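# Drop the entire wire into the bin using two arms

## Task

Get every part of the wire inside the bin so that none of it rises above the bin's rim; the wire must not be left dangling over a table edge, as that can count as failure.

## Robot and tools

ROBOT. Two arms, left_arm and right_arm, each ending in a two-finger gripper with a wrist force sensor and a wrist camera. Bases, in the scene frame: left_arm at (+0.082, +0.855, 0) m, right_arm at (+0.094, -0.812, 0) m, both turned only slightly about z. Scene frame: origin at table-top height midway between the arms, +x out over the table, +y toward left_arm, +z up. Arm names do not match image sides. A camera stand sits behind the arms. Loose items may occasionally get a small push from outside.

FRAMES. Each arm reports its hand pose, velocities and targets in its own base frame. Offsets run along that arm's base axes, and rotations turn about the Hand target's position. Fixed cameras (cam_high, cam_low) and the table use the scene frame. Gripper axes: fingers point along +z, they open and close along y, and a block sticks out about 10 cm along +x. end_effector_position is the point between the pads when closed; closed fingertips extend about 19 mm past it, open ones about 6 mm. Reported poses can be off by a few centimetres.

ROW FORMAT (used by execute_actions and move). One flat list of 18 numbers covering both arms, every number in [-1, 1]: left dx, dy, dz, rx, ry, rz, gripper position, force_limit, speed, then the same nine for the right arm. dx..rz are an offset, not a pose, measured from that arm's Hand target as it stood when the action or move began. 1.0 equals 0.6 m of translation or 180 degrees; rx, ry, rz form one rotation vector. A translation longer than 1.0 is scaled down. Six zeros re-command the current Hand target. Gripper position is absolute: +1 fully open (85 mm), about -0.8 pads touching, -1 closes until blocked. force_limit and speed shape the grip (higher means firmer/faster; finger speed about 20, 85, 150 mm/s at -1, 0, +1); both start at +1. Re-sending a gripper's previous three numbers leaves it unchanged; a 0 is a real command.

execute_actions(actions, cameras): actions is a list of actions; each action is up to 15 rows, one per 1/30 s step, with the final row repeated to fill 15. Every row counts from the action's starting Hand target, not from the row before, and a repeated offset moves again next action. Empty actions list returns state plus all camera images.

move(target, speed, blend, stop_force, zero, blocking, cameras): straight-line path toward one row or a list of up to 15 rows, all offsets from the same starting Hand targets. speed in m/s, 0.002 to 4.2, default 0.25 (turn rate twice that in rad/s); one value or one per target. blend in m rounds corners in a list; 0 stops at each. stop_force in N, 6 to 120, ends an arm's path when its sensor feels that much push against its motion; not reliable if the gripper rotates, and leave it out when backing away from a contact. zero (default true) re-zeros before the move. blocking=false returns early but cannot combine with stop_force. Paths do not avoid obstacles; at most 10 s. Keep fingers numbers identical across a list. Avoid paths passing near an arm's own base. Result adds a move: line (done, off_target, moving, held, fault; limits=paced or held).

wait(seconds 0 to 10): let time pass holding commands. stop(): brake a running move. zoom_image(camera, region [x0,y0,x1,y1] pixels, at most 504x504) on the newest image of cam_high, cam_low, cam_left_wrist or cam_right_wrist. zero_wrist_force(arm). finished_scene(scene): give the current scene number; nothing else after it in that reply.

RESULTS. Hand target is the last commanded pose after clipping; the gripper may settle short, and any next command re-requests it. object_status: 0 moving, 1 blocked while opening, 2 blocked while closing (a grip), 3 reached commanded position. A grip is confirmed by position -1 and status 2. position_measured counts: 3 fully open, 78 about 60 mm, 130 about 40 mm, 180 about 20 mm, 230 pads touching. Wrist force/torque are in the gripper's own axes, showing force from contact into the arm. Joint torques include arm weight. Cameras: all 896x504; calibration given per camera, fixed ones accurate near image centre.

CAUTIONS. Orientation commands are clipped to 32 degrees from the current one per step. Arms are stiff: pushing even slightly past a firm contact can trip a force fault (about 150 N) or torque fault (limits 693, 693, 407, 100, 100, 100 N m), halting that arm 10 s. Do not let the arms or their fingers collide, and never close one gripper on the other's fingers. Avoid drops, releasing moving items, slams, hard hits or presses, and gripping hard on something still resting down. Long holds, stretched poses or pushing toward unreachable poses heat motors; at 85 °C the arm brakes for 30-60 s. Keep the wire on the table and end with all of it under the bin rim.

Each tool is called after "Call:" as name(argument=value, ...) on one line, values as JSON.

## Session

Call:
execute_actions(actions=[])

Scene clock: 0.00 s.
left_arm: end_effector_position=(+0.0777, -0.4904, +0.2700) position_measured=3 object_status=3 end_effector_quat_wxyz=(-0.410, -0.103, +0.891, +0.168) | right_arm: end_effector_position=(+0.0371, +0.7833, +0.2380) position_measured=3 object_status=3 end_effector_quat_wxyz=(-0.019, +0.523, +0.850, -0.056)
Joint positions: left_arm=[-1.346 -1.573 2.406 -1.844 -2.342 -1.344] | right_arm=[4.879 -1.695 -2.221 -0.856 1.673 2.838]
Joint velocities: within noise
Joint torques (N m): no reading
Wrist force (N): no reading
Wrist torque (N m): no reading
Wrist force, peak (N): no reading
Hand target: left_arm +0.0777, -0.4904, +0.2700; -0.410, -0.103, +0.891, +0.168 | right_arm +0.0371, +0.7833, +0.2380; -0.019, +0.523, +0.850, -0.056
Tool commands: left_gripper/position=+1.0 left_gripper/force_limit=+1.0 left_gripper/speed=+1.0 right_gripper/position=+1.0 right_gripper/force_limit=+1.0 right_gripper/speed=+1.0
camera_calibration:
cam_left_wrist: T_world_to_cam=[[-0.0462183, 0.923352, 0.381163, 0.362286], [0.877316, 0.219985, -0.426525, 0.168542], [-0.477683, 0.314687, -0.820239, 0.540971], [0, 0, 0, 1]] pos_world=[0.127292, -0.541831, 0.377522]
cam_right_wrist: T_world_to_cam=[[0.877063, 0.461526, -0.133242, -0.352056], [0.477494, -0.80727, 0.346864, 0.553375], [0.052524, -0.367844, -0.928403, 0.637732], [0, 0, 0, 1]] pos_world=[0.0110459, 0.843792, 0.353218]

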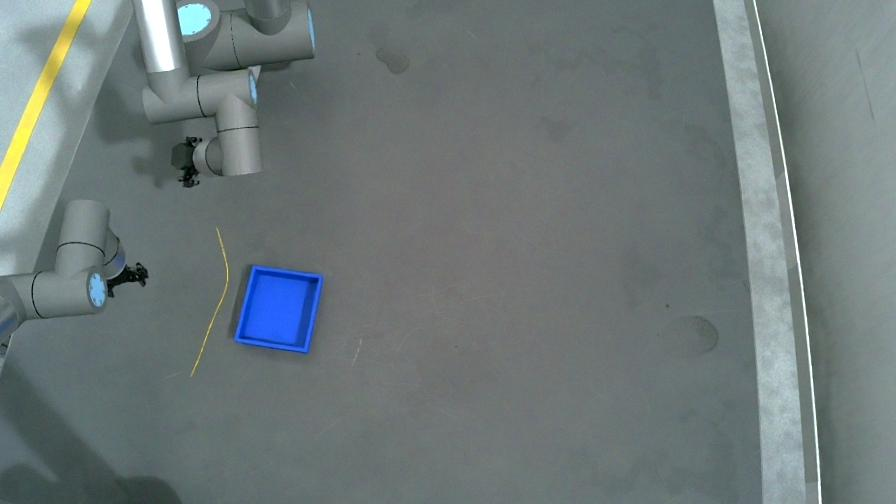

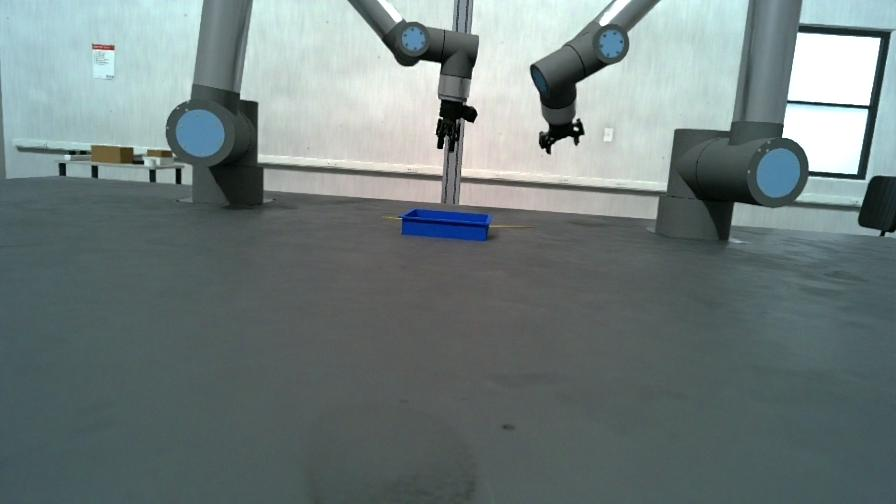

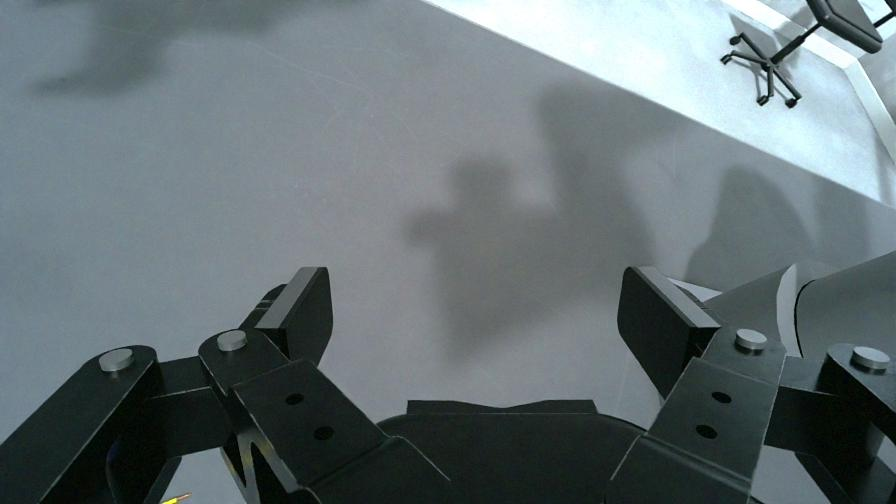

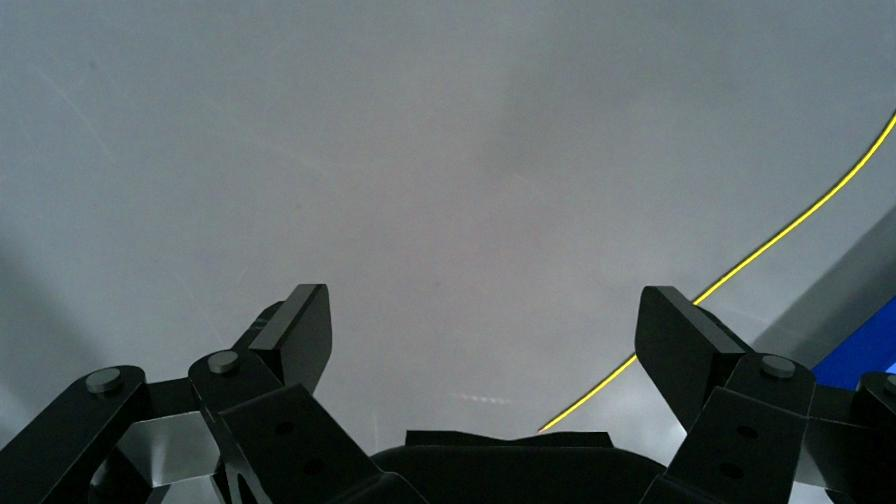

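Call:
move(target=[0.1405,-0.2443,-0.25,-0.257,-0.1815,-0.4016,0.05,-1,0,0.2745,-0.2655,-0.1967,0.0462,0.0175,0.7886,0.05,-1,0], speed=0.6, cameras=["all"])

Scene clock: 14.67 s.
left_arm: end_effector_position=(+0.1620, -0.6370, +0.1200) position_measured=123 object_status=3 end_effector_quat_wxyz=(+0.001, +0.537, +0.844, +0.000) | right_arm: end_effector_position=(+0.2018, +0.6241, +0.1200) position_measured=123 object_status=3 end_effector_quat_wxyz=(+0.000, -0.636, +0.772, +0.000) end_effector_velocity=(+0.000, +0.000, +0.000) end_effector_angular_velocity=(-0.001, +0.001, +0.005)
Joint positions: left_arm=[-1.633 -1.445 2.502 -2.629 -1.57 -0.499] | right_arm=[4.711 -1.696 -2.504 -0.512 1.57 0.192]
Joint velocities: left_arm=[within noise] | right_arm=[0 -0.001 0 0 0.001 -0.005]
Joint torques (N m): left_arm=[-22.92 -50.29 -29.61 -14.72 3.37 5.39] | right_arm=[-27.89 60.18 40.91 14.5 4.8 -1.76]
Wrist force (N): left_arm=[-0.8 0.2 0.7] | right_arm=[-0.2 -0.1 -0.1]
Wrist torque (N m): left_arm=[-0.04 0.27 -0.02] | right_arm=[-0.09 0.12 0.49]
Wrist force, peak (N): left_arm=[-1.0 -0.1 1.6] | right_arm=[-1.0 0.5 -0.9]
Hand target: left_arm +0.1620, -0.6370, +0.1200; +0.001, +0.537, +0.844, +0.000 | right_arm +0.2018, +0.6240, +0.1199; +0.000, -0.636, +0.772, +0.000
Off the commanded pose: left_arm 0.000 m, 0 deg | right_arm 0.000 m, 0 deg.
move: done
camera_calibration:
cam_left_wrist: T_world_to_cam=[[0.907054, 0.421011, -0.00177368, 0.130227], [0.392624, -0.844359, 0.36456, -0.631522], [0.151986, -0.331372, -0.931178, 0.00410962], [0, 0, 0, 1]] pos_world=[0.129203, -0.586697, 0.234285]
cam_right_wrist: T_world_to_cam=[[-0.984648, 0.173632, -0.0179118, 0.102888], [0.158341, 0.931669, 0.326988, -0.631349], [0.0734634, 0.319132, -0.944859, 0.0299251], [0, 0, 0, 1]] pos_world=[0.199078, 0.560793, 0.236562]

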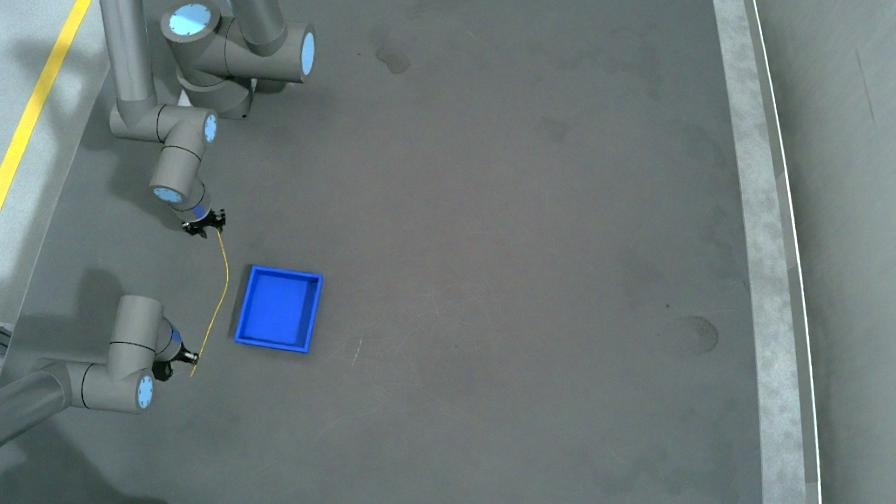

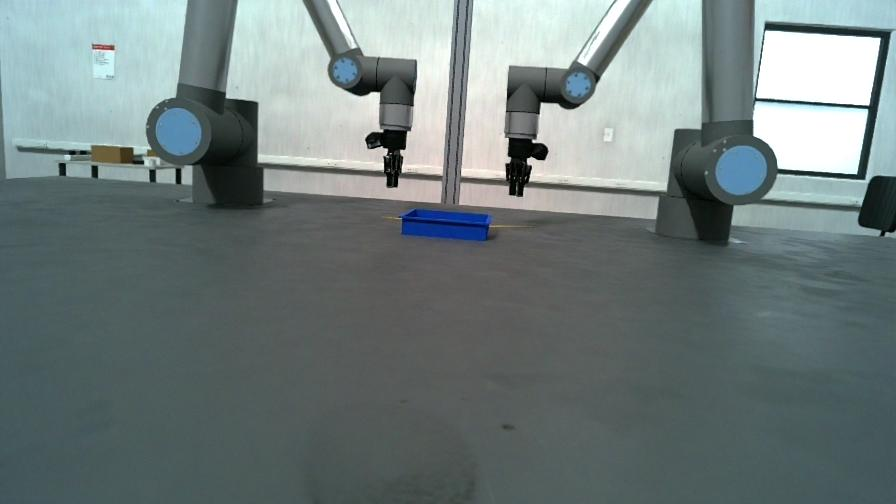

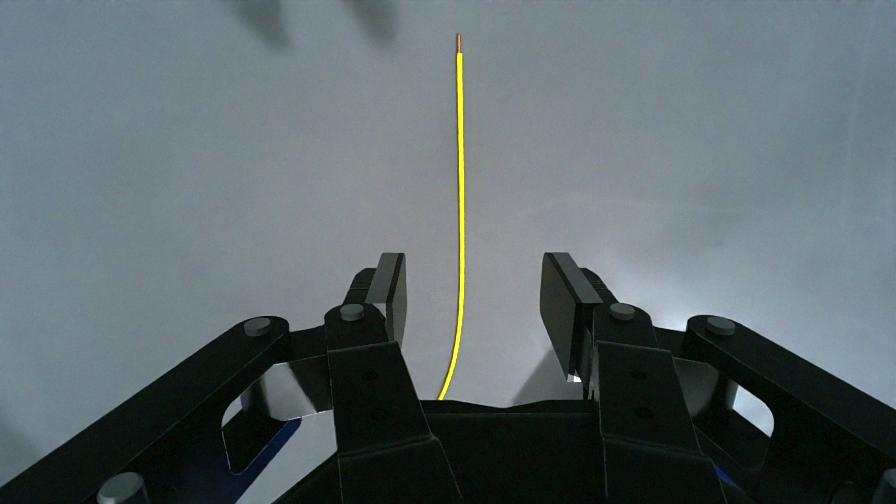

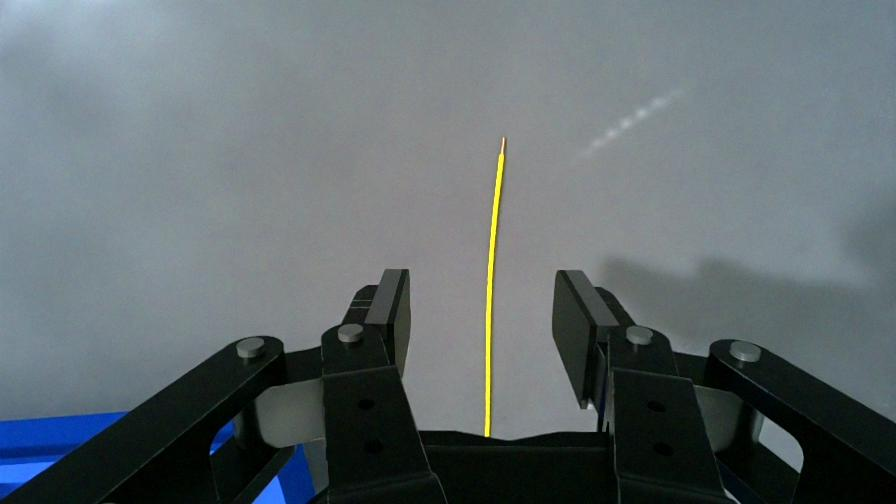

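Call:
move(target=[0,0,-0.133,0,0,0,0.05,-1,0,0,0,-0.133,0,0,0,0.05,-1,0])

Call:
move(target=[0,0,-0.06,0,0,0,0.05,-1,0,0,0,-0.06,0,0,0,0.05,-1,0], speed=0.015, stop_force=8, cameras=["cam_left_wrist","cam_right_wrist"])

Scene clock: 17.20 s.
left_arm: end_effector_position=(+0.1620, -0.6370, +0.0403) position_measured=123 object_status=3 end_effector_quat_wxyz=(+0.001, +0.537, +0.844, +0.000) | right_arm: end_effector_position=(+0.2018, +0.6240, +0.0403) position_measured=123 object_status=3 end_effector_quat_wxyz=(+0.000, -0.636, +0.772, +0.000)
Joint positions: left_arm=[-1.633 -1.299 2.542 -2.814 -1.57 -0.499] | right_arm=[4.711 -1.842 -2.544 -0.327 1.57 0.192]
Joint torques (N m): left_arm=[13.94 -70.68 -15.52 -14.59 1.33 4.42] | right_arm=[-31.12 72 24.55 14.34 2.18 -2.18]
Wrist force (N): left_arm=[-1.0 0.2 0.8] | right_arm=[0.2 0.2 -0.4]
Wrist torque (N m): left_arm=[-0.05 0.31 0.05] | right_arm=[-0.04 0.00 0.46]
Wrist force, peak (N): left_arm=[-0.8 0.3 2.6] | right_arm=[-0.8 0.4 -2.7]
Hand target: left_arm +0.1620, -0.6370, +0.0402; +0.001, +0.537, +0.844, +0.000 | right_arm +0.2018, +0.6240, +0.0401; +0.000, -0.636, +0.772, +0.000
Off the commanded pose: left_arm 0.000 m, 0 deg | right_arm 0.000 m, 0 deg.
move: done

Scene clock: 28.97 s.
left_arm: end_effector_position=(+0.1620, -0.6365, +0.0178) position_measured=123 object_status=3 end_effector_quat_wxyz=(+0.000, +0.537, +0.844, +0.001) | right_arm: end_effector_position=(+0.2018, +0.6235, +0.0183) position_measured=123 object_status=3 end_effector_quat_wxyz=(+0.000, -0.636, +0.772, -0.001)
Joint positions: left_arm=[-1.633 -1.255 2.55 -2.864 -1.57 -0.499] | right_arm=[4.711 -1.884 -2.552 -0.277 1.571 0.192]
Joint torques (N m): left_arm=[-2.14 -102.27 -32.61 -11.33 -0.46 -0.42] | right_arm=[-4.86 93.09 33.84 11.46 -0.33 0.57]
Wrist force (N): left_arm=[-0.1 2.4 -3.0] | right_arm=[0.7 0.9 2.2]
Wrist torque (N m): left_arm=[0.37 0.16 0.05] | right_arm=[0.05 -0.08 0.46]
Wrist force, peak (N): left_arm=[57.1 18.2 -171.0] | right_arm=[50.0 0.3 -134.5]
Hand target: left_arm +0.1620, -0.6365, +0.0178; +0.000, +0.537, +0.844, +0.001 (not the last commanded pose) | right_arm +0.2018, +0.6235, +0.0183; +0.000, -0.636, +0.772, -0.001 (not the last commanded pose)
Tool commands: left_gripper/position=+0.05098 left_gripper/force_limit=-1.0 left_gripper/speed=+0.003922 right_gripper/position=+0.05098 right_gripper/force_limit=-1.0 right_gripper/speed=+0.003922
Off the commanded pose: left_arm 0.014 m, 0 deg | right_arm 0.014 m, 0 deg.
FORCE FAULT: contact force on the left arm reached its limit, and that arm stopped for 10 seconds. FORCE FAULT: contact force on the right arm reached its limit, and that arm stopped for 10 seconds. On each arm, the contact can be on any part of the arm, not only on its tool. The stops overlap, and together they count as 20 of the actions that you can send in this scene. Those arms' remaining commands of this call were not run. Those arms' targets are now where they stood when their stops ended, not their last commands. Those arms accept commands again.
move: fault (left_arm, right_arm)
camera_calibration:
cam_left_wrist: T_world_to_cam=[[0.907101, 0.420911, -0.00110109, 0.129764], [0.392516, -0.844958, 0.363286, -0.594213], [0.151981, -0.329969, -0.931677, -0.0899747], [0, 0, 0, 1]] pos_world=[0.129203, -0.586393, 0.132185]
cam_right_wrist: T_world_to_cam=[[-0.984701, 0.17332, -0.0180107, 0.101338], [0.158147, 0.932298, 0.325285, -0.597876], [0.0731698, 0.31746, -0.945444, -0.0647728], [0, 0, 0, 1]] pos_world=[0.199079, 0.560397, 0.135066]
Images, in order (width x height): cam_left_wrist 896x504, cam_right_wrist 896x504.

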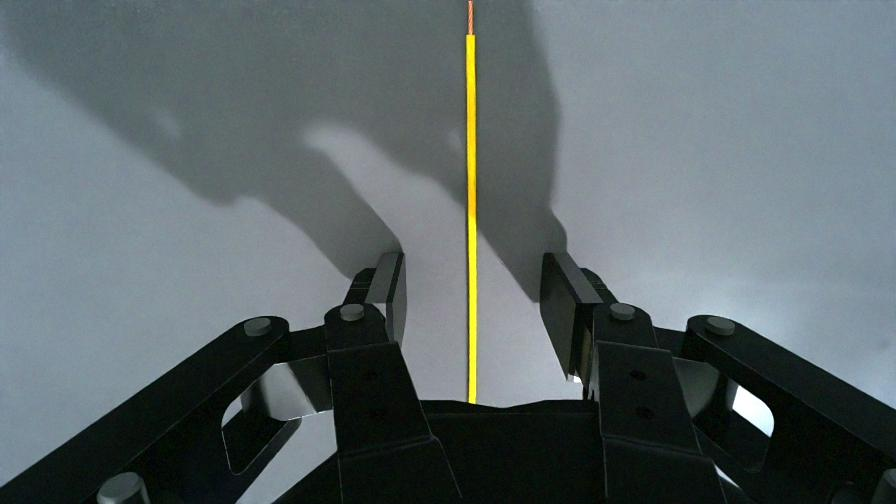

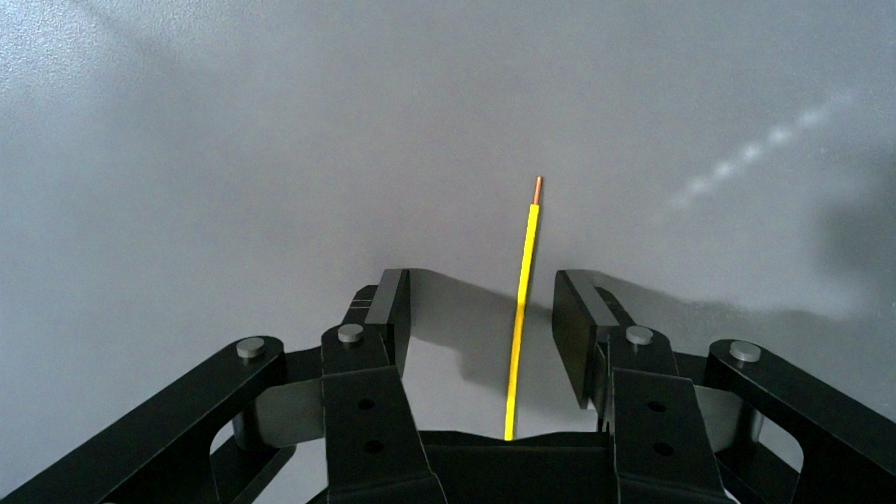

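Call:
move(target=[[0,0,0.0067,0,0,0,0.05,-1,0,0,0,0.0067,0,0,0,0.05,-1,0],[0,0,0.0067,0,0,0,-1,-0.5,-0.5,0,0,0.0067,0,0,0,-1,-0.5,-0.5]], speed=0.05)

Call:
move(target=[0,0,0.04,0,0,0,-1,-0.5,-0.5,0,0,0.04,0,0,0,-1,-0.5,-0.5], speed=0.1, cameras=["all"])

Scene clock: 32.80 s.
left_arm: end_effector_position=(+0.1620, -0.6365, +0.0219) position_measured=229 object_status=2 end_effector_quat_wxyz=(+0.000, +0.537, +0.844, +0.001) | right_arm: end_effector_position=(+0.2018, +0.6235, +0.0223) position_measured=231 object_status=3 end_effector_quat_wxyz=(+0.000, -0.636, +0.772, -0.001)
Joint positions: left_arm=[-1.633 -1.263 2.548 -2.855 -1.57 -0.499] | right_arm=[4.711 -1.876 -2.55 -0.287 1.571 0.192]
Joint torques (N m): left_arm=[-3.99 -138.88 -53.45 -4.18 -0.38 -0.77] | right_arm=[-1.5 103.91 49.59 6.68 0.76 0.31]
Wrist force (N): left_arm=[0.2 2.4 -3.1] | right_arm=[0.7 1.4 2.2]
Wrist torque (N m): left_arm=[0.37 0.11 0.04] | right_arm=[0.14 -0.09 0.46]
Wrist force, peak (N): left_arm=[0.1 2.8 -3.2] | right_arm=[6.3 1.6 -11.6]
Hand target: left_arm +0.1620, -0.6365, +0.0219; +0.000, +0.537, +0.844, +0.001 | right_arm +0.2018, +0.6235, +0.0223; +0.000, -0.636, +0.772, -0.001
Off the commanded pose: left_arm 0.000 m, 0 deg | right_arm 0.000 m, 0 deg.
move: done

Scene clock: 33.77 s.
left_arm: end_effector_position=(+0.1620, -0.6365, +0.0457) position_measured=229 object_status=2 end_effector_quat_wxyz=(+0.000, +0.537, +0.844, +0.001) | right_arm: end_effector_position=(+0.2018, +0.6235, +0.0462) position_measured=231 object_status=3 end_effector_quat_wxyz=(+0.000, -0.636, +0.772, -0.001)
Joint positions: left_arm=[-1.633 -1.31 2.539 -2.799 -1.57 -0.499] | right_arm=[4.711 -1.83 -2.541 -0.343 1.571 0.192]
Joint torques (N m): left_arm=[2.97 -138.97 -58.28 -4.61 0.14 1.1] | right_arm=[-8.96 102.88 56.37 6.14 0.12 -0.97]
Wrist force (N): left_arm=[0.3 2.1 -2.7] | right_arm=[-0.1 1.1 1.6]
Wrist torque (N m): left_arm=[0.28 0.07 0.03] | right_arm=[0.12 0.08 0.46]
Wrist force, peak (N): left_arm=[0.0 2.5 -3.4] | right_arm=[0.7 1.5 2.8]
Hand target: left_arm +0.1620, -0.6365, +0.0459; +0.000, +0.537, +0.844, +0.001 | right_arm +0.2018, +0.6235, +0.0463; +0.000, -0.636, +0.772, -0.001
Off the commanded pose: left_arm 0.000 m, 0 deg | right_arm 0.000 m, 0 deg.
move: done
camera_calibration:
cam_left_wrist: T_world_to_cam=[[0.907085, 0.420947, -0.00111609, 0.129821], [0.392555, -0.84494, 0.363286, -0.604343], [0.151981, -0.32997, -0.931677, -0.0639811], [0, 0, 0, 1]] pos_world=[0.129203, -0.586393, 0.160085]
cam_right_wrist: T_world_to_cam=[[-0.984702, 0.173314, -0.0179944, 0.10184], [0.15814, 0.932268, 0.325373, -0.606915], [0.0731674, 0.31755, -0.945414, -0.0385444], [0, 0, 0, 1]] pos_world=[0.199079, 0.560397, 0.162866]

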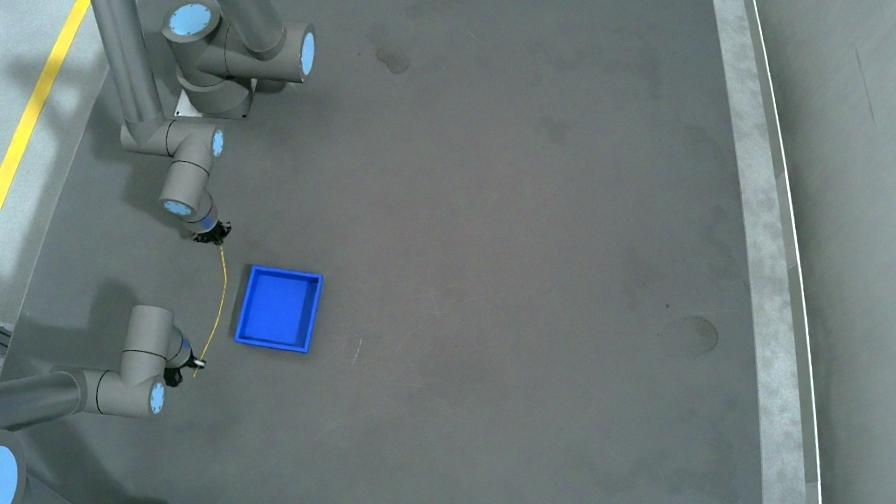

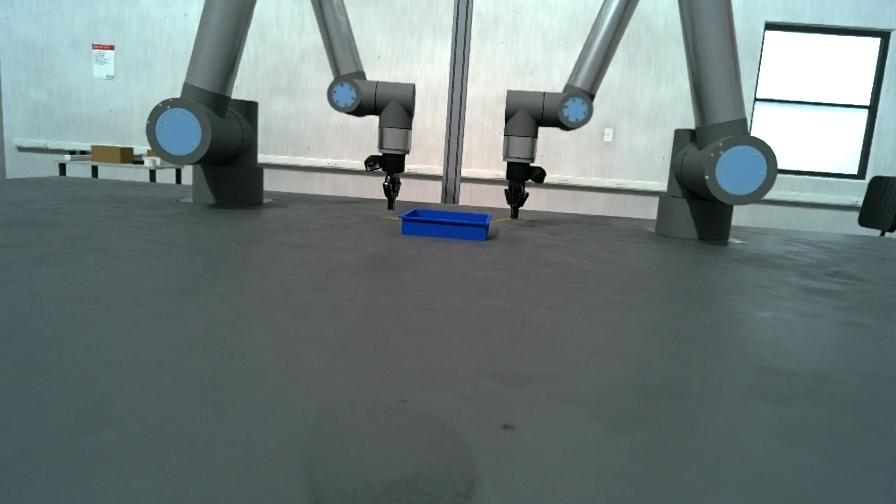

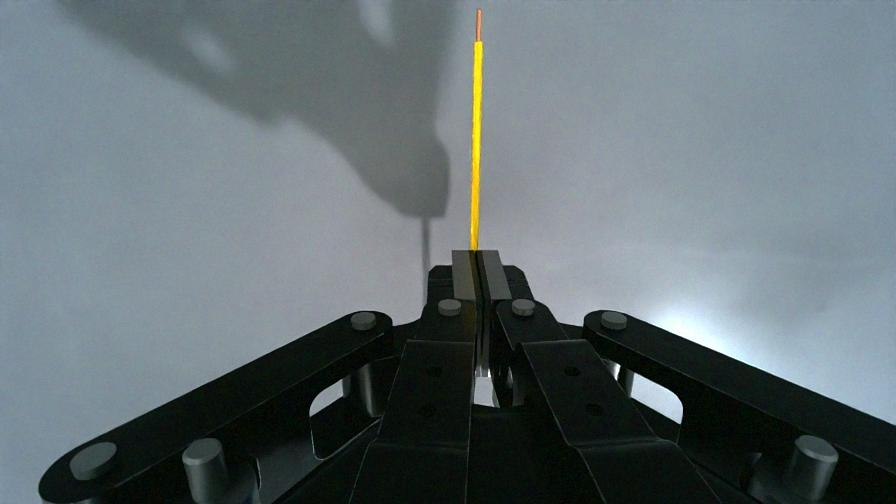

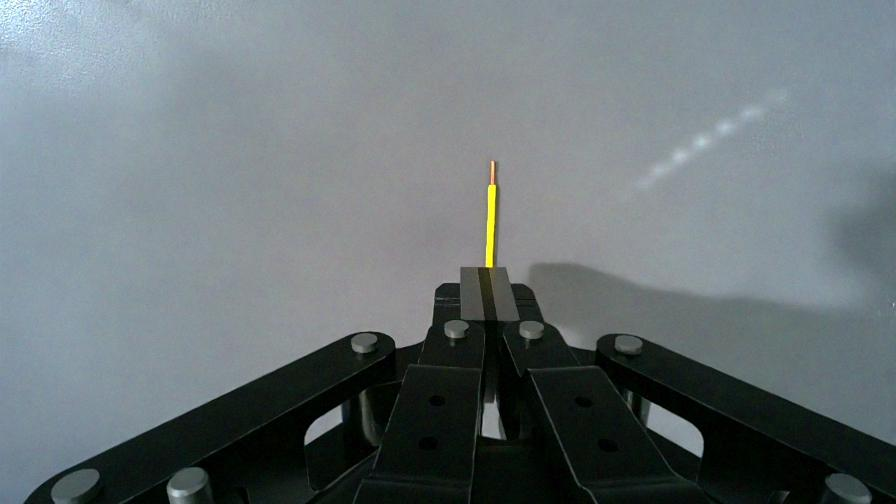

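Call:
move(target=[[0,0,0.25,0,0,0,-1,-0.5,-0.5,0,0,0.25,0,0,0,-1,-0.5,-0.5],[0.3207,-0.2085,0.34,0,0,0,-1,-0.5,-0.5,0.309,0.1213,0.34,0,0,0,-1,-0.5,-0.5]], speed=0.25, blend=[0.05,0], cameras=["all"])

Scene clock: 39.50 s.
left_arm: end_effector_position=(+0.3542, -0.7614, +0.2498) position_measured=229 object_status=2 end_effector_quat_wxyz=(+0.000, +0.537, +0.844, +0.001) | right_arm: end_effector_position=(+0.3870, +0.6961, +0.2503) position_measured=231 object_status=3 end_effector_quat_wxyz=(+0.000, -0.636, +0.772, -0.001)
Joint positions: left_arm=[-1.378 -1.422 2.182 -2.33 -1.569 -0.244] | right_arm=[4.46 -1.673 -2.237 -0.803 1.57 -0.059]
Joint torques (N m): left_arm=[21.14 -78.17 -91.8 -4.36 -4.22 4.9] | right_arm=[-31.44 69.79 91.89 5.07 5.02 -1.53]
Wrist force (N): left_arm=[0.8 2.1 -2.0] | right_arm=[0.2 -0.4 1.6]
Wrist torque (N m): left_arm=[0.33 -0.11 -0.08] | right_arm=[-0.14 0.03 0.26]
Wrist force, peak (N): left_arm=[-1.4 3.4 -3.3] | right_arm=[0.3 1.1 4.7]
Hand target: left_arm +0.3544, -0.7616, +0.2499; +0.000, +0.537, +0.844, +0.001 | right_arm +0.3872, +0.6962, +0.2503; +0.000, -0.636, +0.772, -0.001
Off the commanded pose: left_arm 0.000 m, 0 deg | right_arm 0.000 m, 0 deg.
move: done
camera_calibration:
cam_left_wrist: T_world_to_cam=[[0.907085, 0.420947, -0.00111609, 0.00828326], [0.392555, -0.84494, 0.363286, -0.859471], [0.151981, -0.32997, -0.931677, 0.0557502], [0, 0, 0, 1]] pos_world=[0.321403, -0.711293, 0.364185]
cam_right_wrist: T_world_to_cam=[[-0.984701, 0.17332, -0.0180107, 0.275281], [0.158147, 0.932298, 0.325285, -0.770376], [0.0731698, 0.31746, -0.945444, 0.117845], [0, 0, 0, 1]] pos_world=[0.384279, 0.633097, 0.366966]

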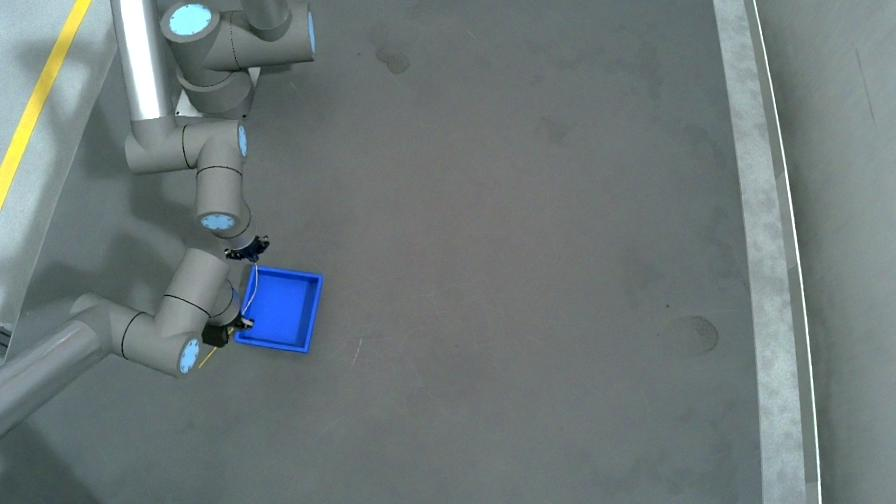

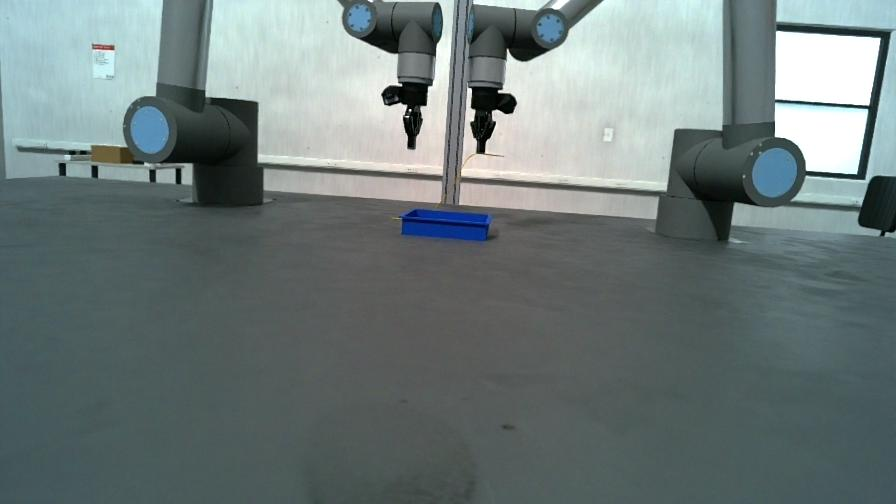

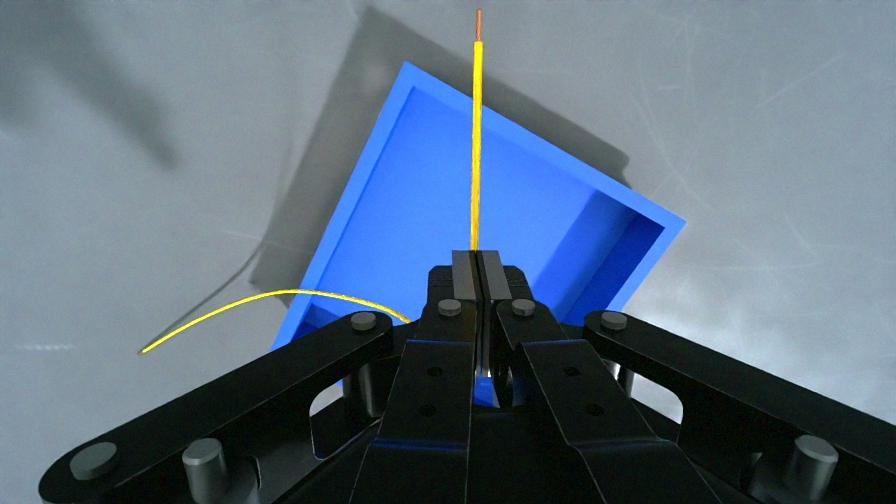

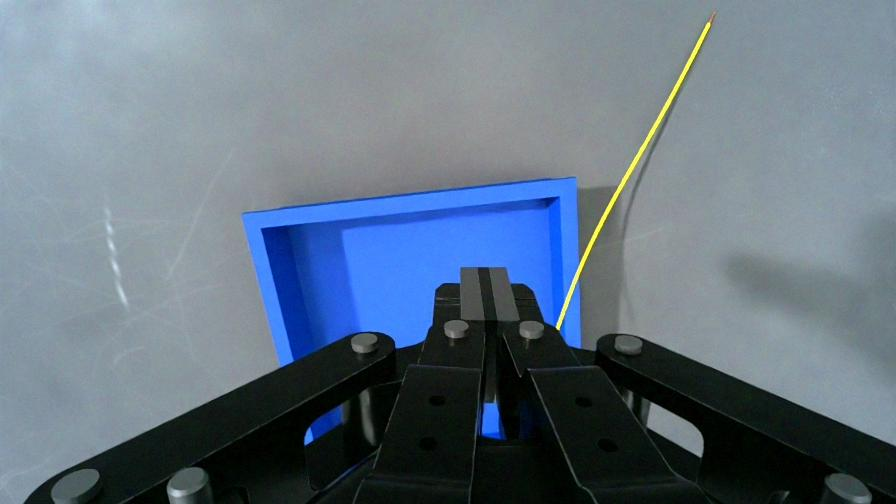

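Call:
move(target=[0.03,0.05,0.48,0,0,0,-1,-0.5,-0.5,-0.2,-0.4,0.1,0,0,0,0.05,-0.5,-0.5], speed=0.3, cameras=["all"])

Scene clock: 44.40 s.
left_arm: end_effector_position=(+0.3724, -0.7316, +0.5377) position_measured=229 object_status=2 end_effector_quat_wxyz=(+0.000, +0.537, +0.844, +0.001) | right_arm: end_effector_position=(+0.2673, +0.4564, +0.3102) position_measured=123 object_status=3 end_effector_quat_wxyz=(+0.000, -0.636, +0.772, -0.001)
Joint positions: left_arm=[-1.348 -1.637 1.947 -1.879 -1.569 -0.214] | right_arm=[4.573 -1.246 -2.487 -0.98 1.57 0.053]
Joint torques (N m): left_arm=[16.53 -116.86 -111.97 -4.8 -4.11 4.79] | right_arm=[31.75 26.31 72.64 5.22 -3.68 3.46]
Wrist force (N): left_arm=[0.4 2.3 -2.3] | right_arm=[0.8 0.6 2.2]
Wrist torque (N m): left_arm=[0.35 -0.03 -0.03] | right_arm=[-0.11 -0.02 -0.05]
Wrist force, peak (N): left_arm=[0.8 2.7 -5.5] | right_arm=[3.1 0.9 2.1]
Hand target: left_arm +0.3724, -0.7316, +0.5379; +0.000, +0.537, +0.844, +0.001 | right_arm +0.2672, +0.4562, +0.3103; +0.000, -0.636, +0.772, -0.001
Off the commanded pose: left_arm 0.000 m, 0 deg | right_arm 0.000 m, 0 deg.
move: done
camera_calibration:
cam_left_wrist: T_world_to_cam=[[0.907101, 0.420911, -0.00110109, -0.0204886], [0.392516, -0.844958, 0.363286, -0.946026], [0.151981, -0.329969, -0.931677, 0.331047], [0, 0, 0, 1]] pos_world=[0.339603, -0.681493, 0.652085]
cam_right_wrist: T_world_to_cam=[[-0.984701, 0.17332, -0.0180107, 0.200055], [0.158147, 0.932298, 0.325285, -0.547398], [0.0731698, 0.31746, -0.945444, 0.259457], [0, 0, 0, 1]] pos_world=[0.264579, 0.393297, 0.426966]

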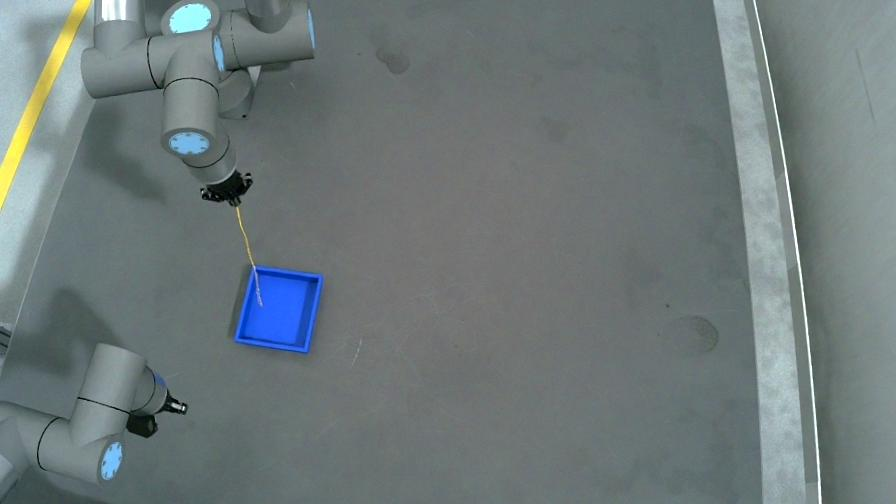

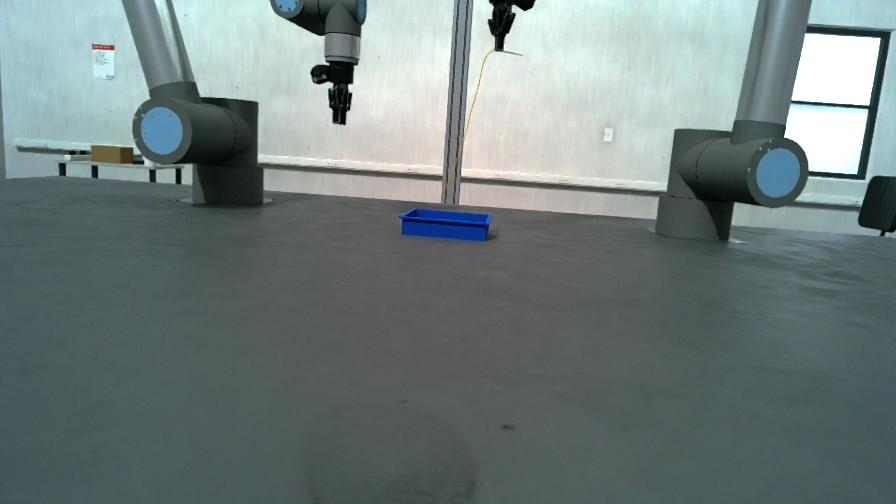

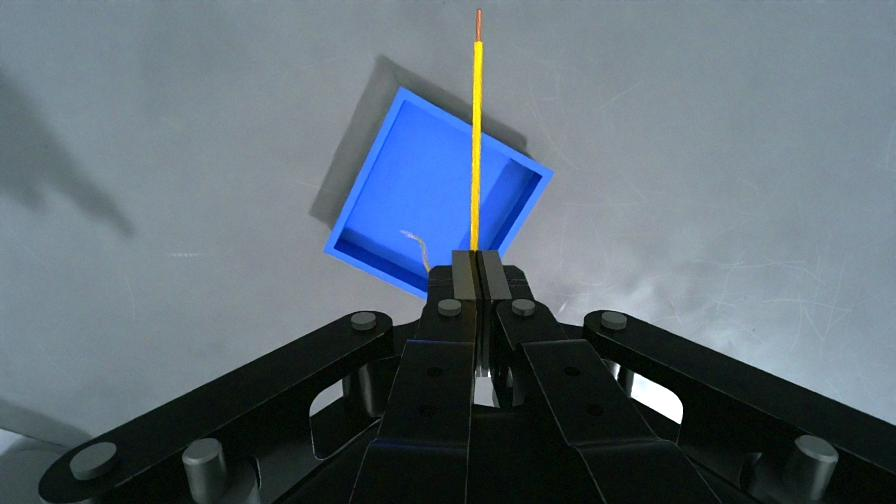

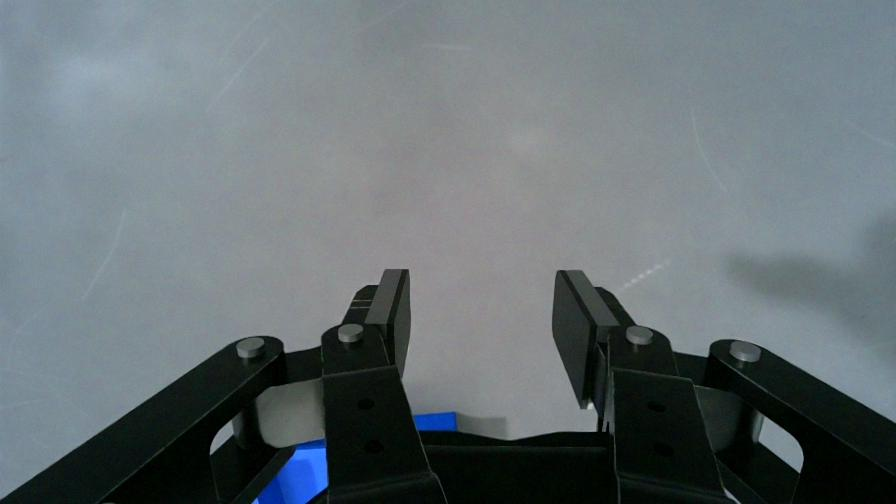

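Call:
move(target=[[-0.032,-0.091,-0.063,0,0,0,-1,-0.5,-0.5,0,0,0,0,0,0,0.05,-0.5,-0.5],[0.052,-0.118,-0.197,0,0,-0.033,-1,-0.5,-0.5,0,0,0,0,0,0,0.05,-0.5,-0.5],[0.168,-0.137,-0.397,0,0,-0.117,-1,-0.5,-0.5,0,0,0,0,0,0,0.05,-0.5,-0.5]], speed=0.12, blend=[0.02,0.03,0], cameras=["cam_high","cam_low","cam_left_wrist"])

Scene clock: 53.73 s.
left_arm: end_effector_position=(+0.4732, -0.8138, +0.2998) position_measured=229 object_status=2 end_effector_quat_wxyz=(+0.000, +0.682, +0.731, +0.001) | right_arm: end_effector_position=(+0.2672, +0.4562, +0.3103) position_measured=123 object_status=3 end_effector_quat_wxyz=(+0.000, -0.636, +0.772, -0.001)
Joint positions: left_arm=[-1.26 -1.359 2.012 -2.223 -1.569 0.241] | right_arm=[4.573 -1.246 -2.487 -0.981 1.57 0.053]
Joint torques (N m): left_arm=[15.91 -96.96 -56.16 -14.6 -4.23 4.37] | right_arm=[25.93 30.12 74.85 6.77 -3.67 4]
Wrist force (N): left_arm=[0.2 2.1 -2.4] | right_arm=[0.8 0.3 1.9]
Wrist torque (N m): left_arm=[0.23 0.06 0.00] | right_arm=[-0.16 -0.02 -0.05]
Wrist force, peak (N): left_arm=[1.6 3.8 -3.3] | right_arm=[0.9 0.5 3.1]
Hand target: left_arm +0.4732, -0.8138, +0.2997; +0.000, +0.682, +0.731, +0.001 | right_arm +0.2672, +0.4562, +0.3103; +0.000, -0.636, +0.772, -0.001
Off the commanded pose: left_arm 0.000 m, 0 deg | right_arm 0.000 m, 0 deg.
move: done
camera_calibration:
cam_left_wrist: T_world_to_cam=[[0.997741, 0.067163, -0.00109616, -0.408366], [0.0629727, -0.929565, 0.363241, -0.881459], [0.0233774, -0.36249, -0.931695, 0.101375], [0, 0, 0, 1]] pos_world=[0.460582, -0.755198, 0.414185]
Images, in order (width x height): cam_high 896x504, cam_low 896x504, cam_left_wrist 896x504.

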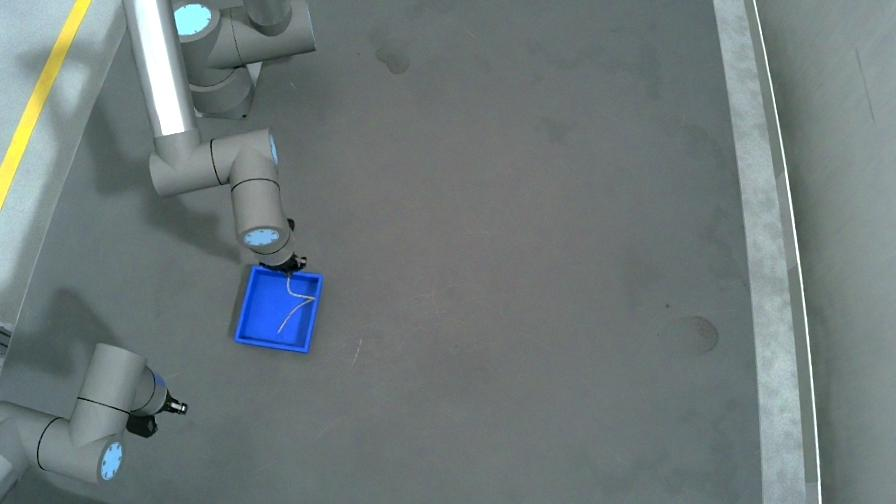

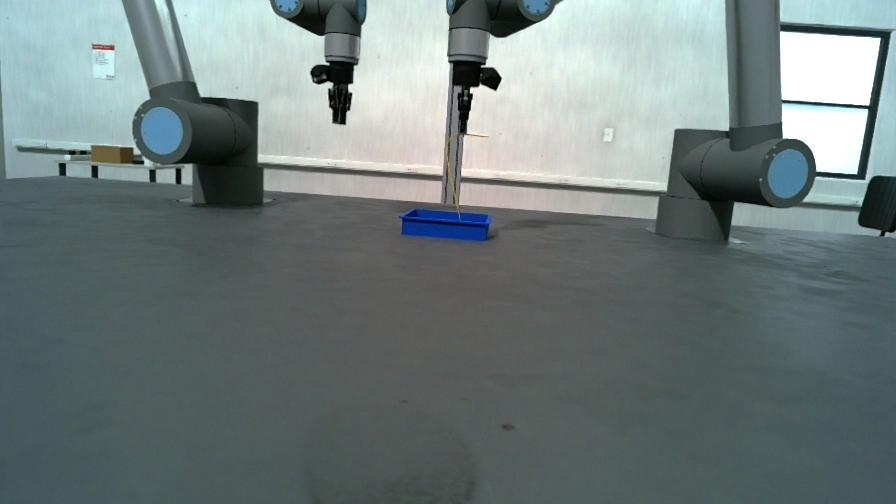

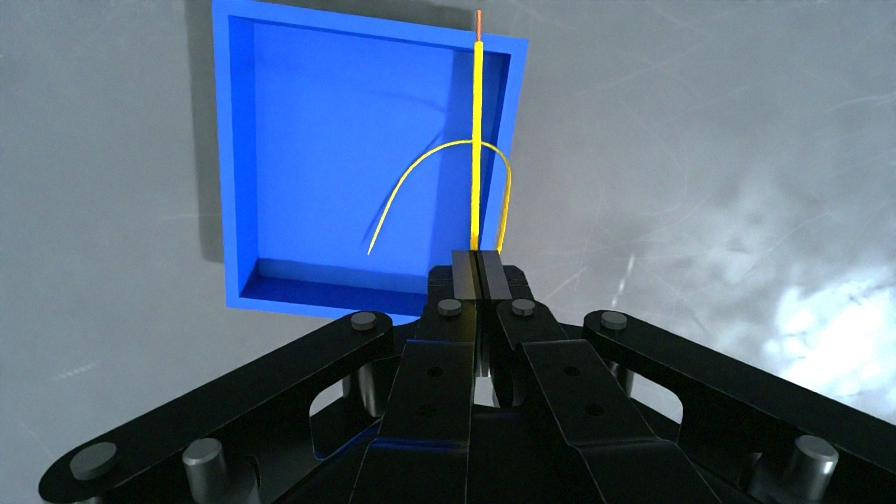

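Call:
move(target=[[-0.117,-0.006,-0.233,0,0,0.306,-1,-0.5,-0.5,0,0,0,0,0,0,0.05,-0.5,-0.5],[-0.167,-0.03,-0.4,0,0,0.58,-1,-0.5,-0.5,0,0,0,0,0,0,0.05,-0.5,-0.5]], speed=0.18, blend=[0.03,0], cameras=["cam_high","cam_low","cam_left_wrist"])

Scene clock: 61.97 s.
left_arm: end_effector_position=(+0.3730, -0.8318, +0.0597) position_measured=229 object_status=2 end_effector_quat_wxyz=(+0.000, -0.159, +0.987, +0.001) | right_arm: end_effector_position=(+0.2672, +0.4562, +0.3103) position_measured=123 object_status=3 end_effector_quat_wxyz=(+0.000, -0.636, +0.772, -0.001)
Joint positions: left_arm=[-1.371 -1.146 2.176 -2.6 -1.572 -1.692] | right_arm=[4.573 -1.246 -2.487 -0.981 1.57 0.053]
Joint torques (N m): left_arm=[-22.23 -117.67 -31.38 -14.65 2.97 -5.58] | right_arm=[28.1 29.53 76.61 7.06 -3.67 3.95]
Wrist force (N): left_arm=[0.8 2.5 -2.4] | right_arm=[1.0 0.2 2.2]
Wrist torque (N m): left_arm=[0.35 -0.14 0.49] | right_arm=[-0.20 -0.07 -0.05]
Wrist force, peak (N): left_arm=[0.7 3.1 -3.1] | right_arm=[1.3 0.3 2.9]
Hand target: left_arm +0.3730, -0.8318, +0.0597; +0.000, -0.160, +0.987, +0.001 | right_arm +0.2672, +0.4562, +0.3103; +0.000, -0.636, +0.772, -0.001
Off the commanded pose: left_arm 0.000 m, 0 deg | right_arm 0.000 m, 0 deg.
move: done
camera_calibration:
cam_left_wrist: T_world_to_cam=[[-0.312509, 0.949914, -0.00109212, 0.915564], [0.884915, 0.291543, 0.363218, -0.0955944], [0.345344, 0.112543, -0.931703, 0.148505], [0, 0, 0, 1]] pos_world=[0.31943, -0.858551, 0.174085]
Images, in order (width x height): cam_high 896x504, cam_low 896x504, cam_left_wrist 896x504.

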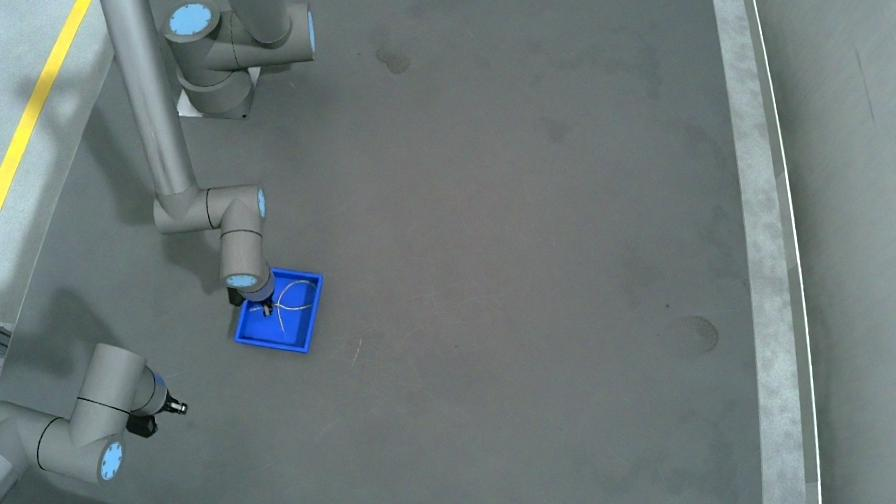

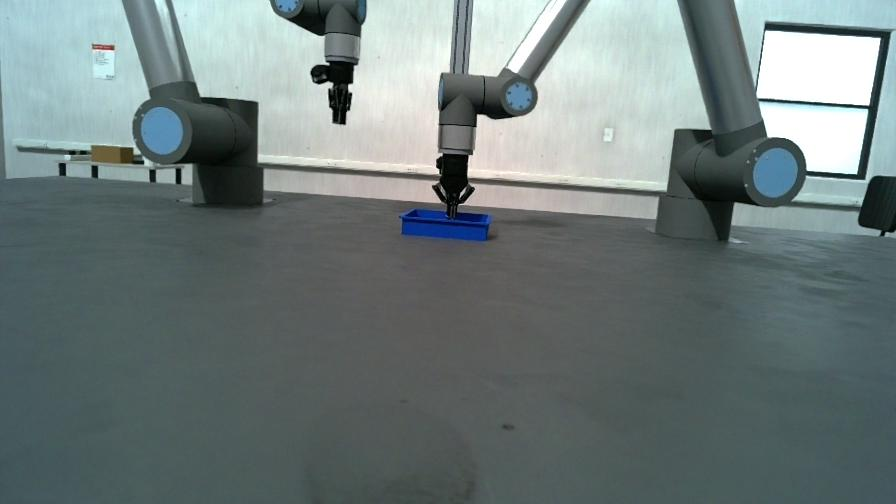

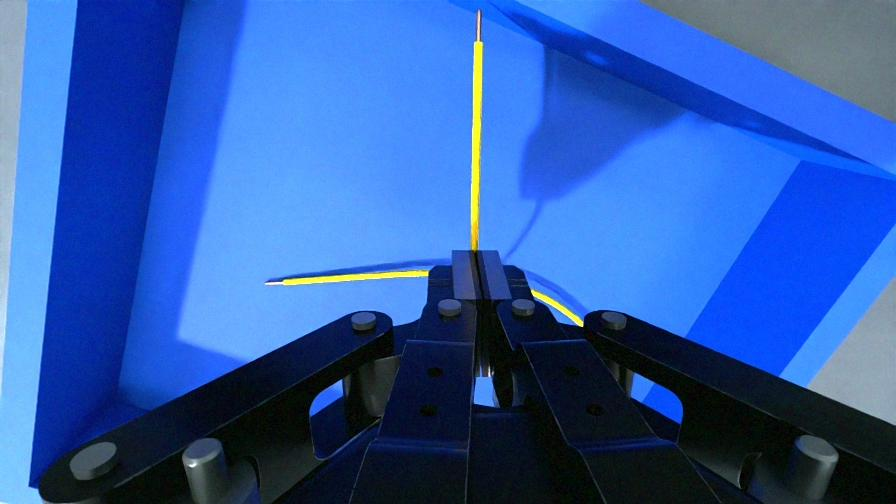

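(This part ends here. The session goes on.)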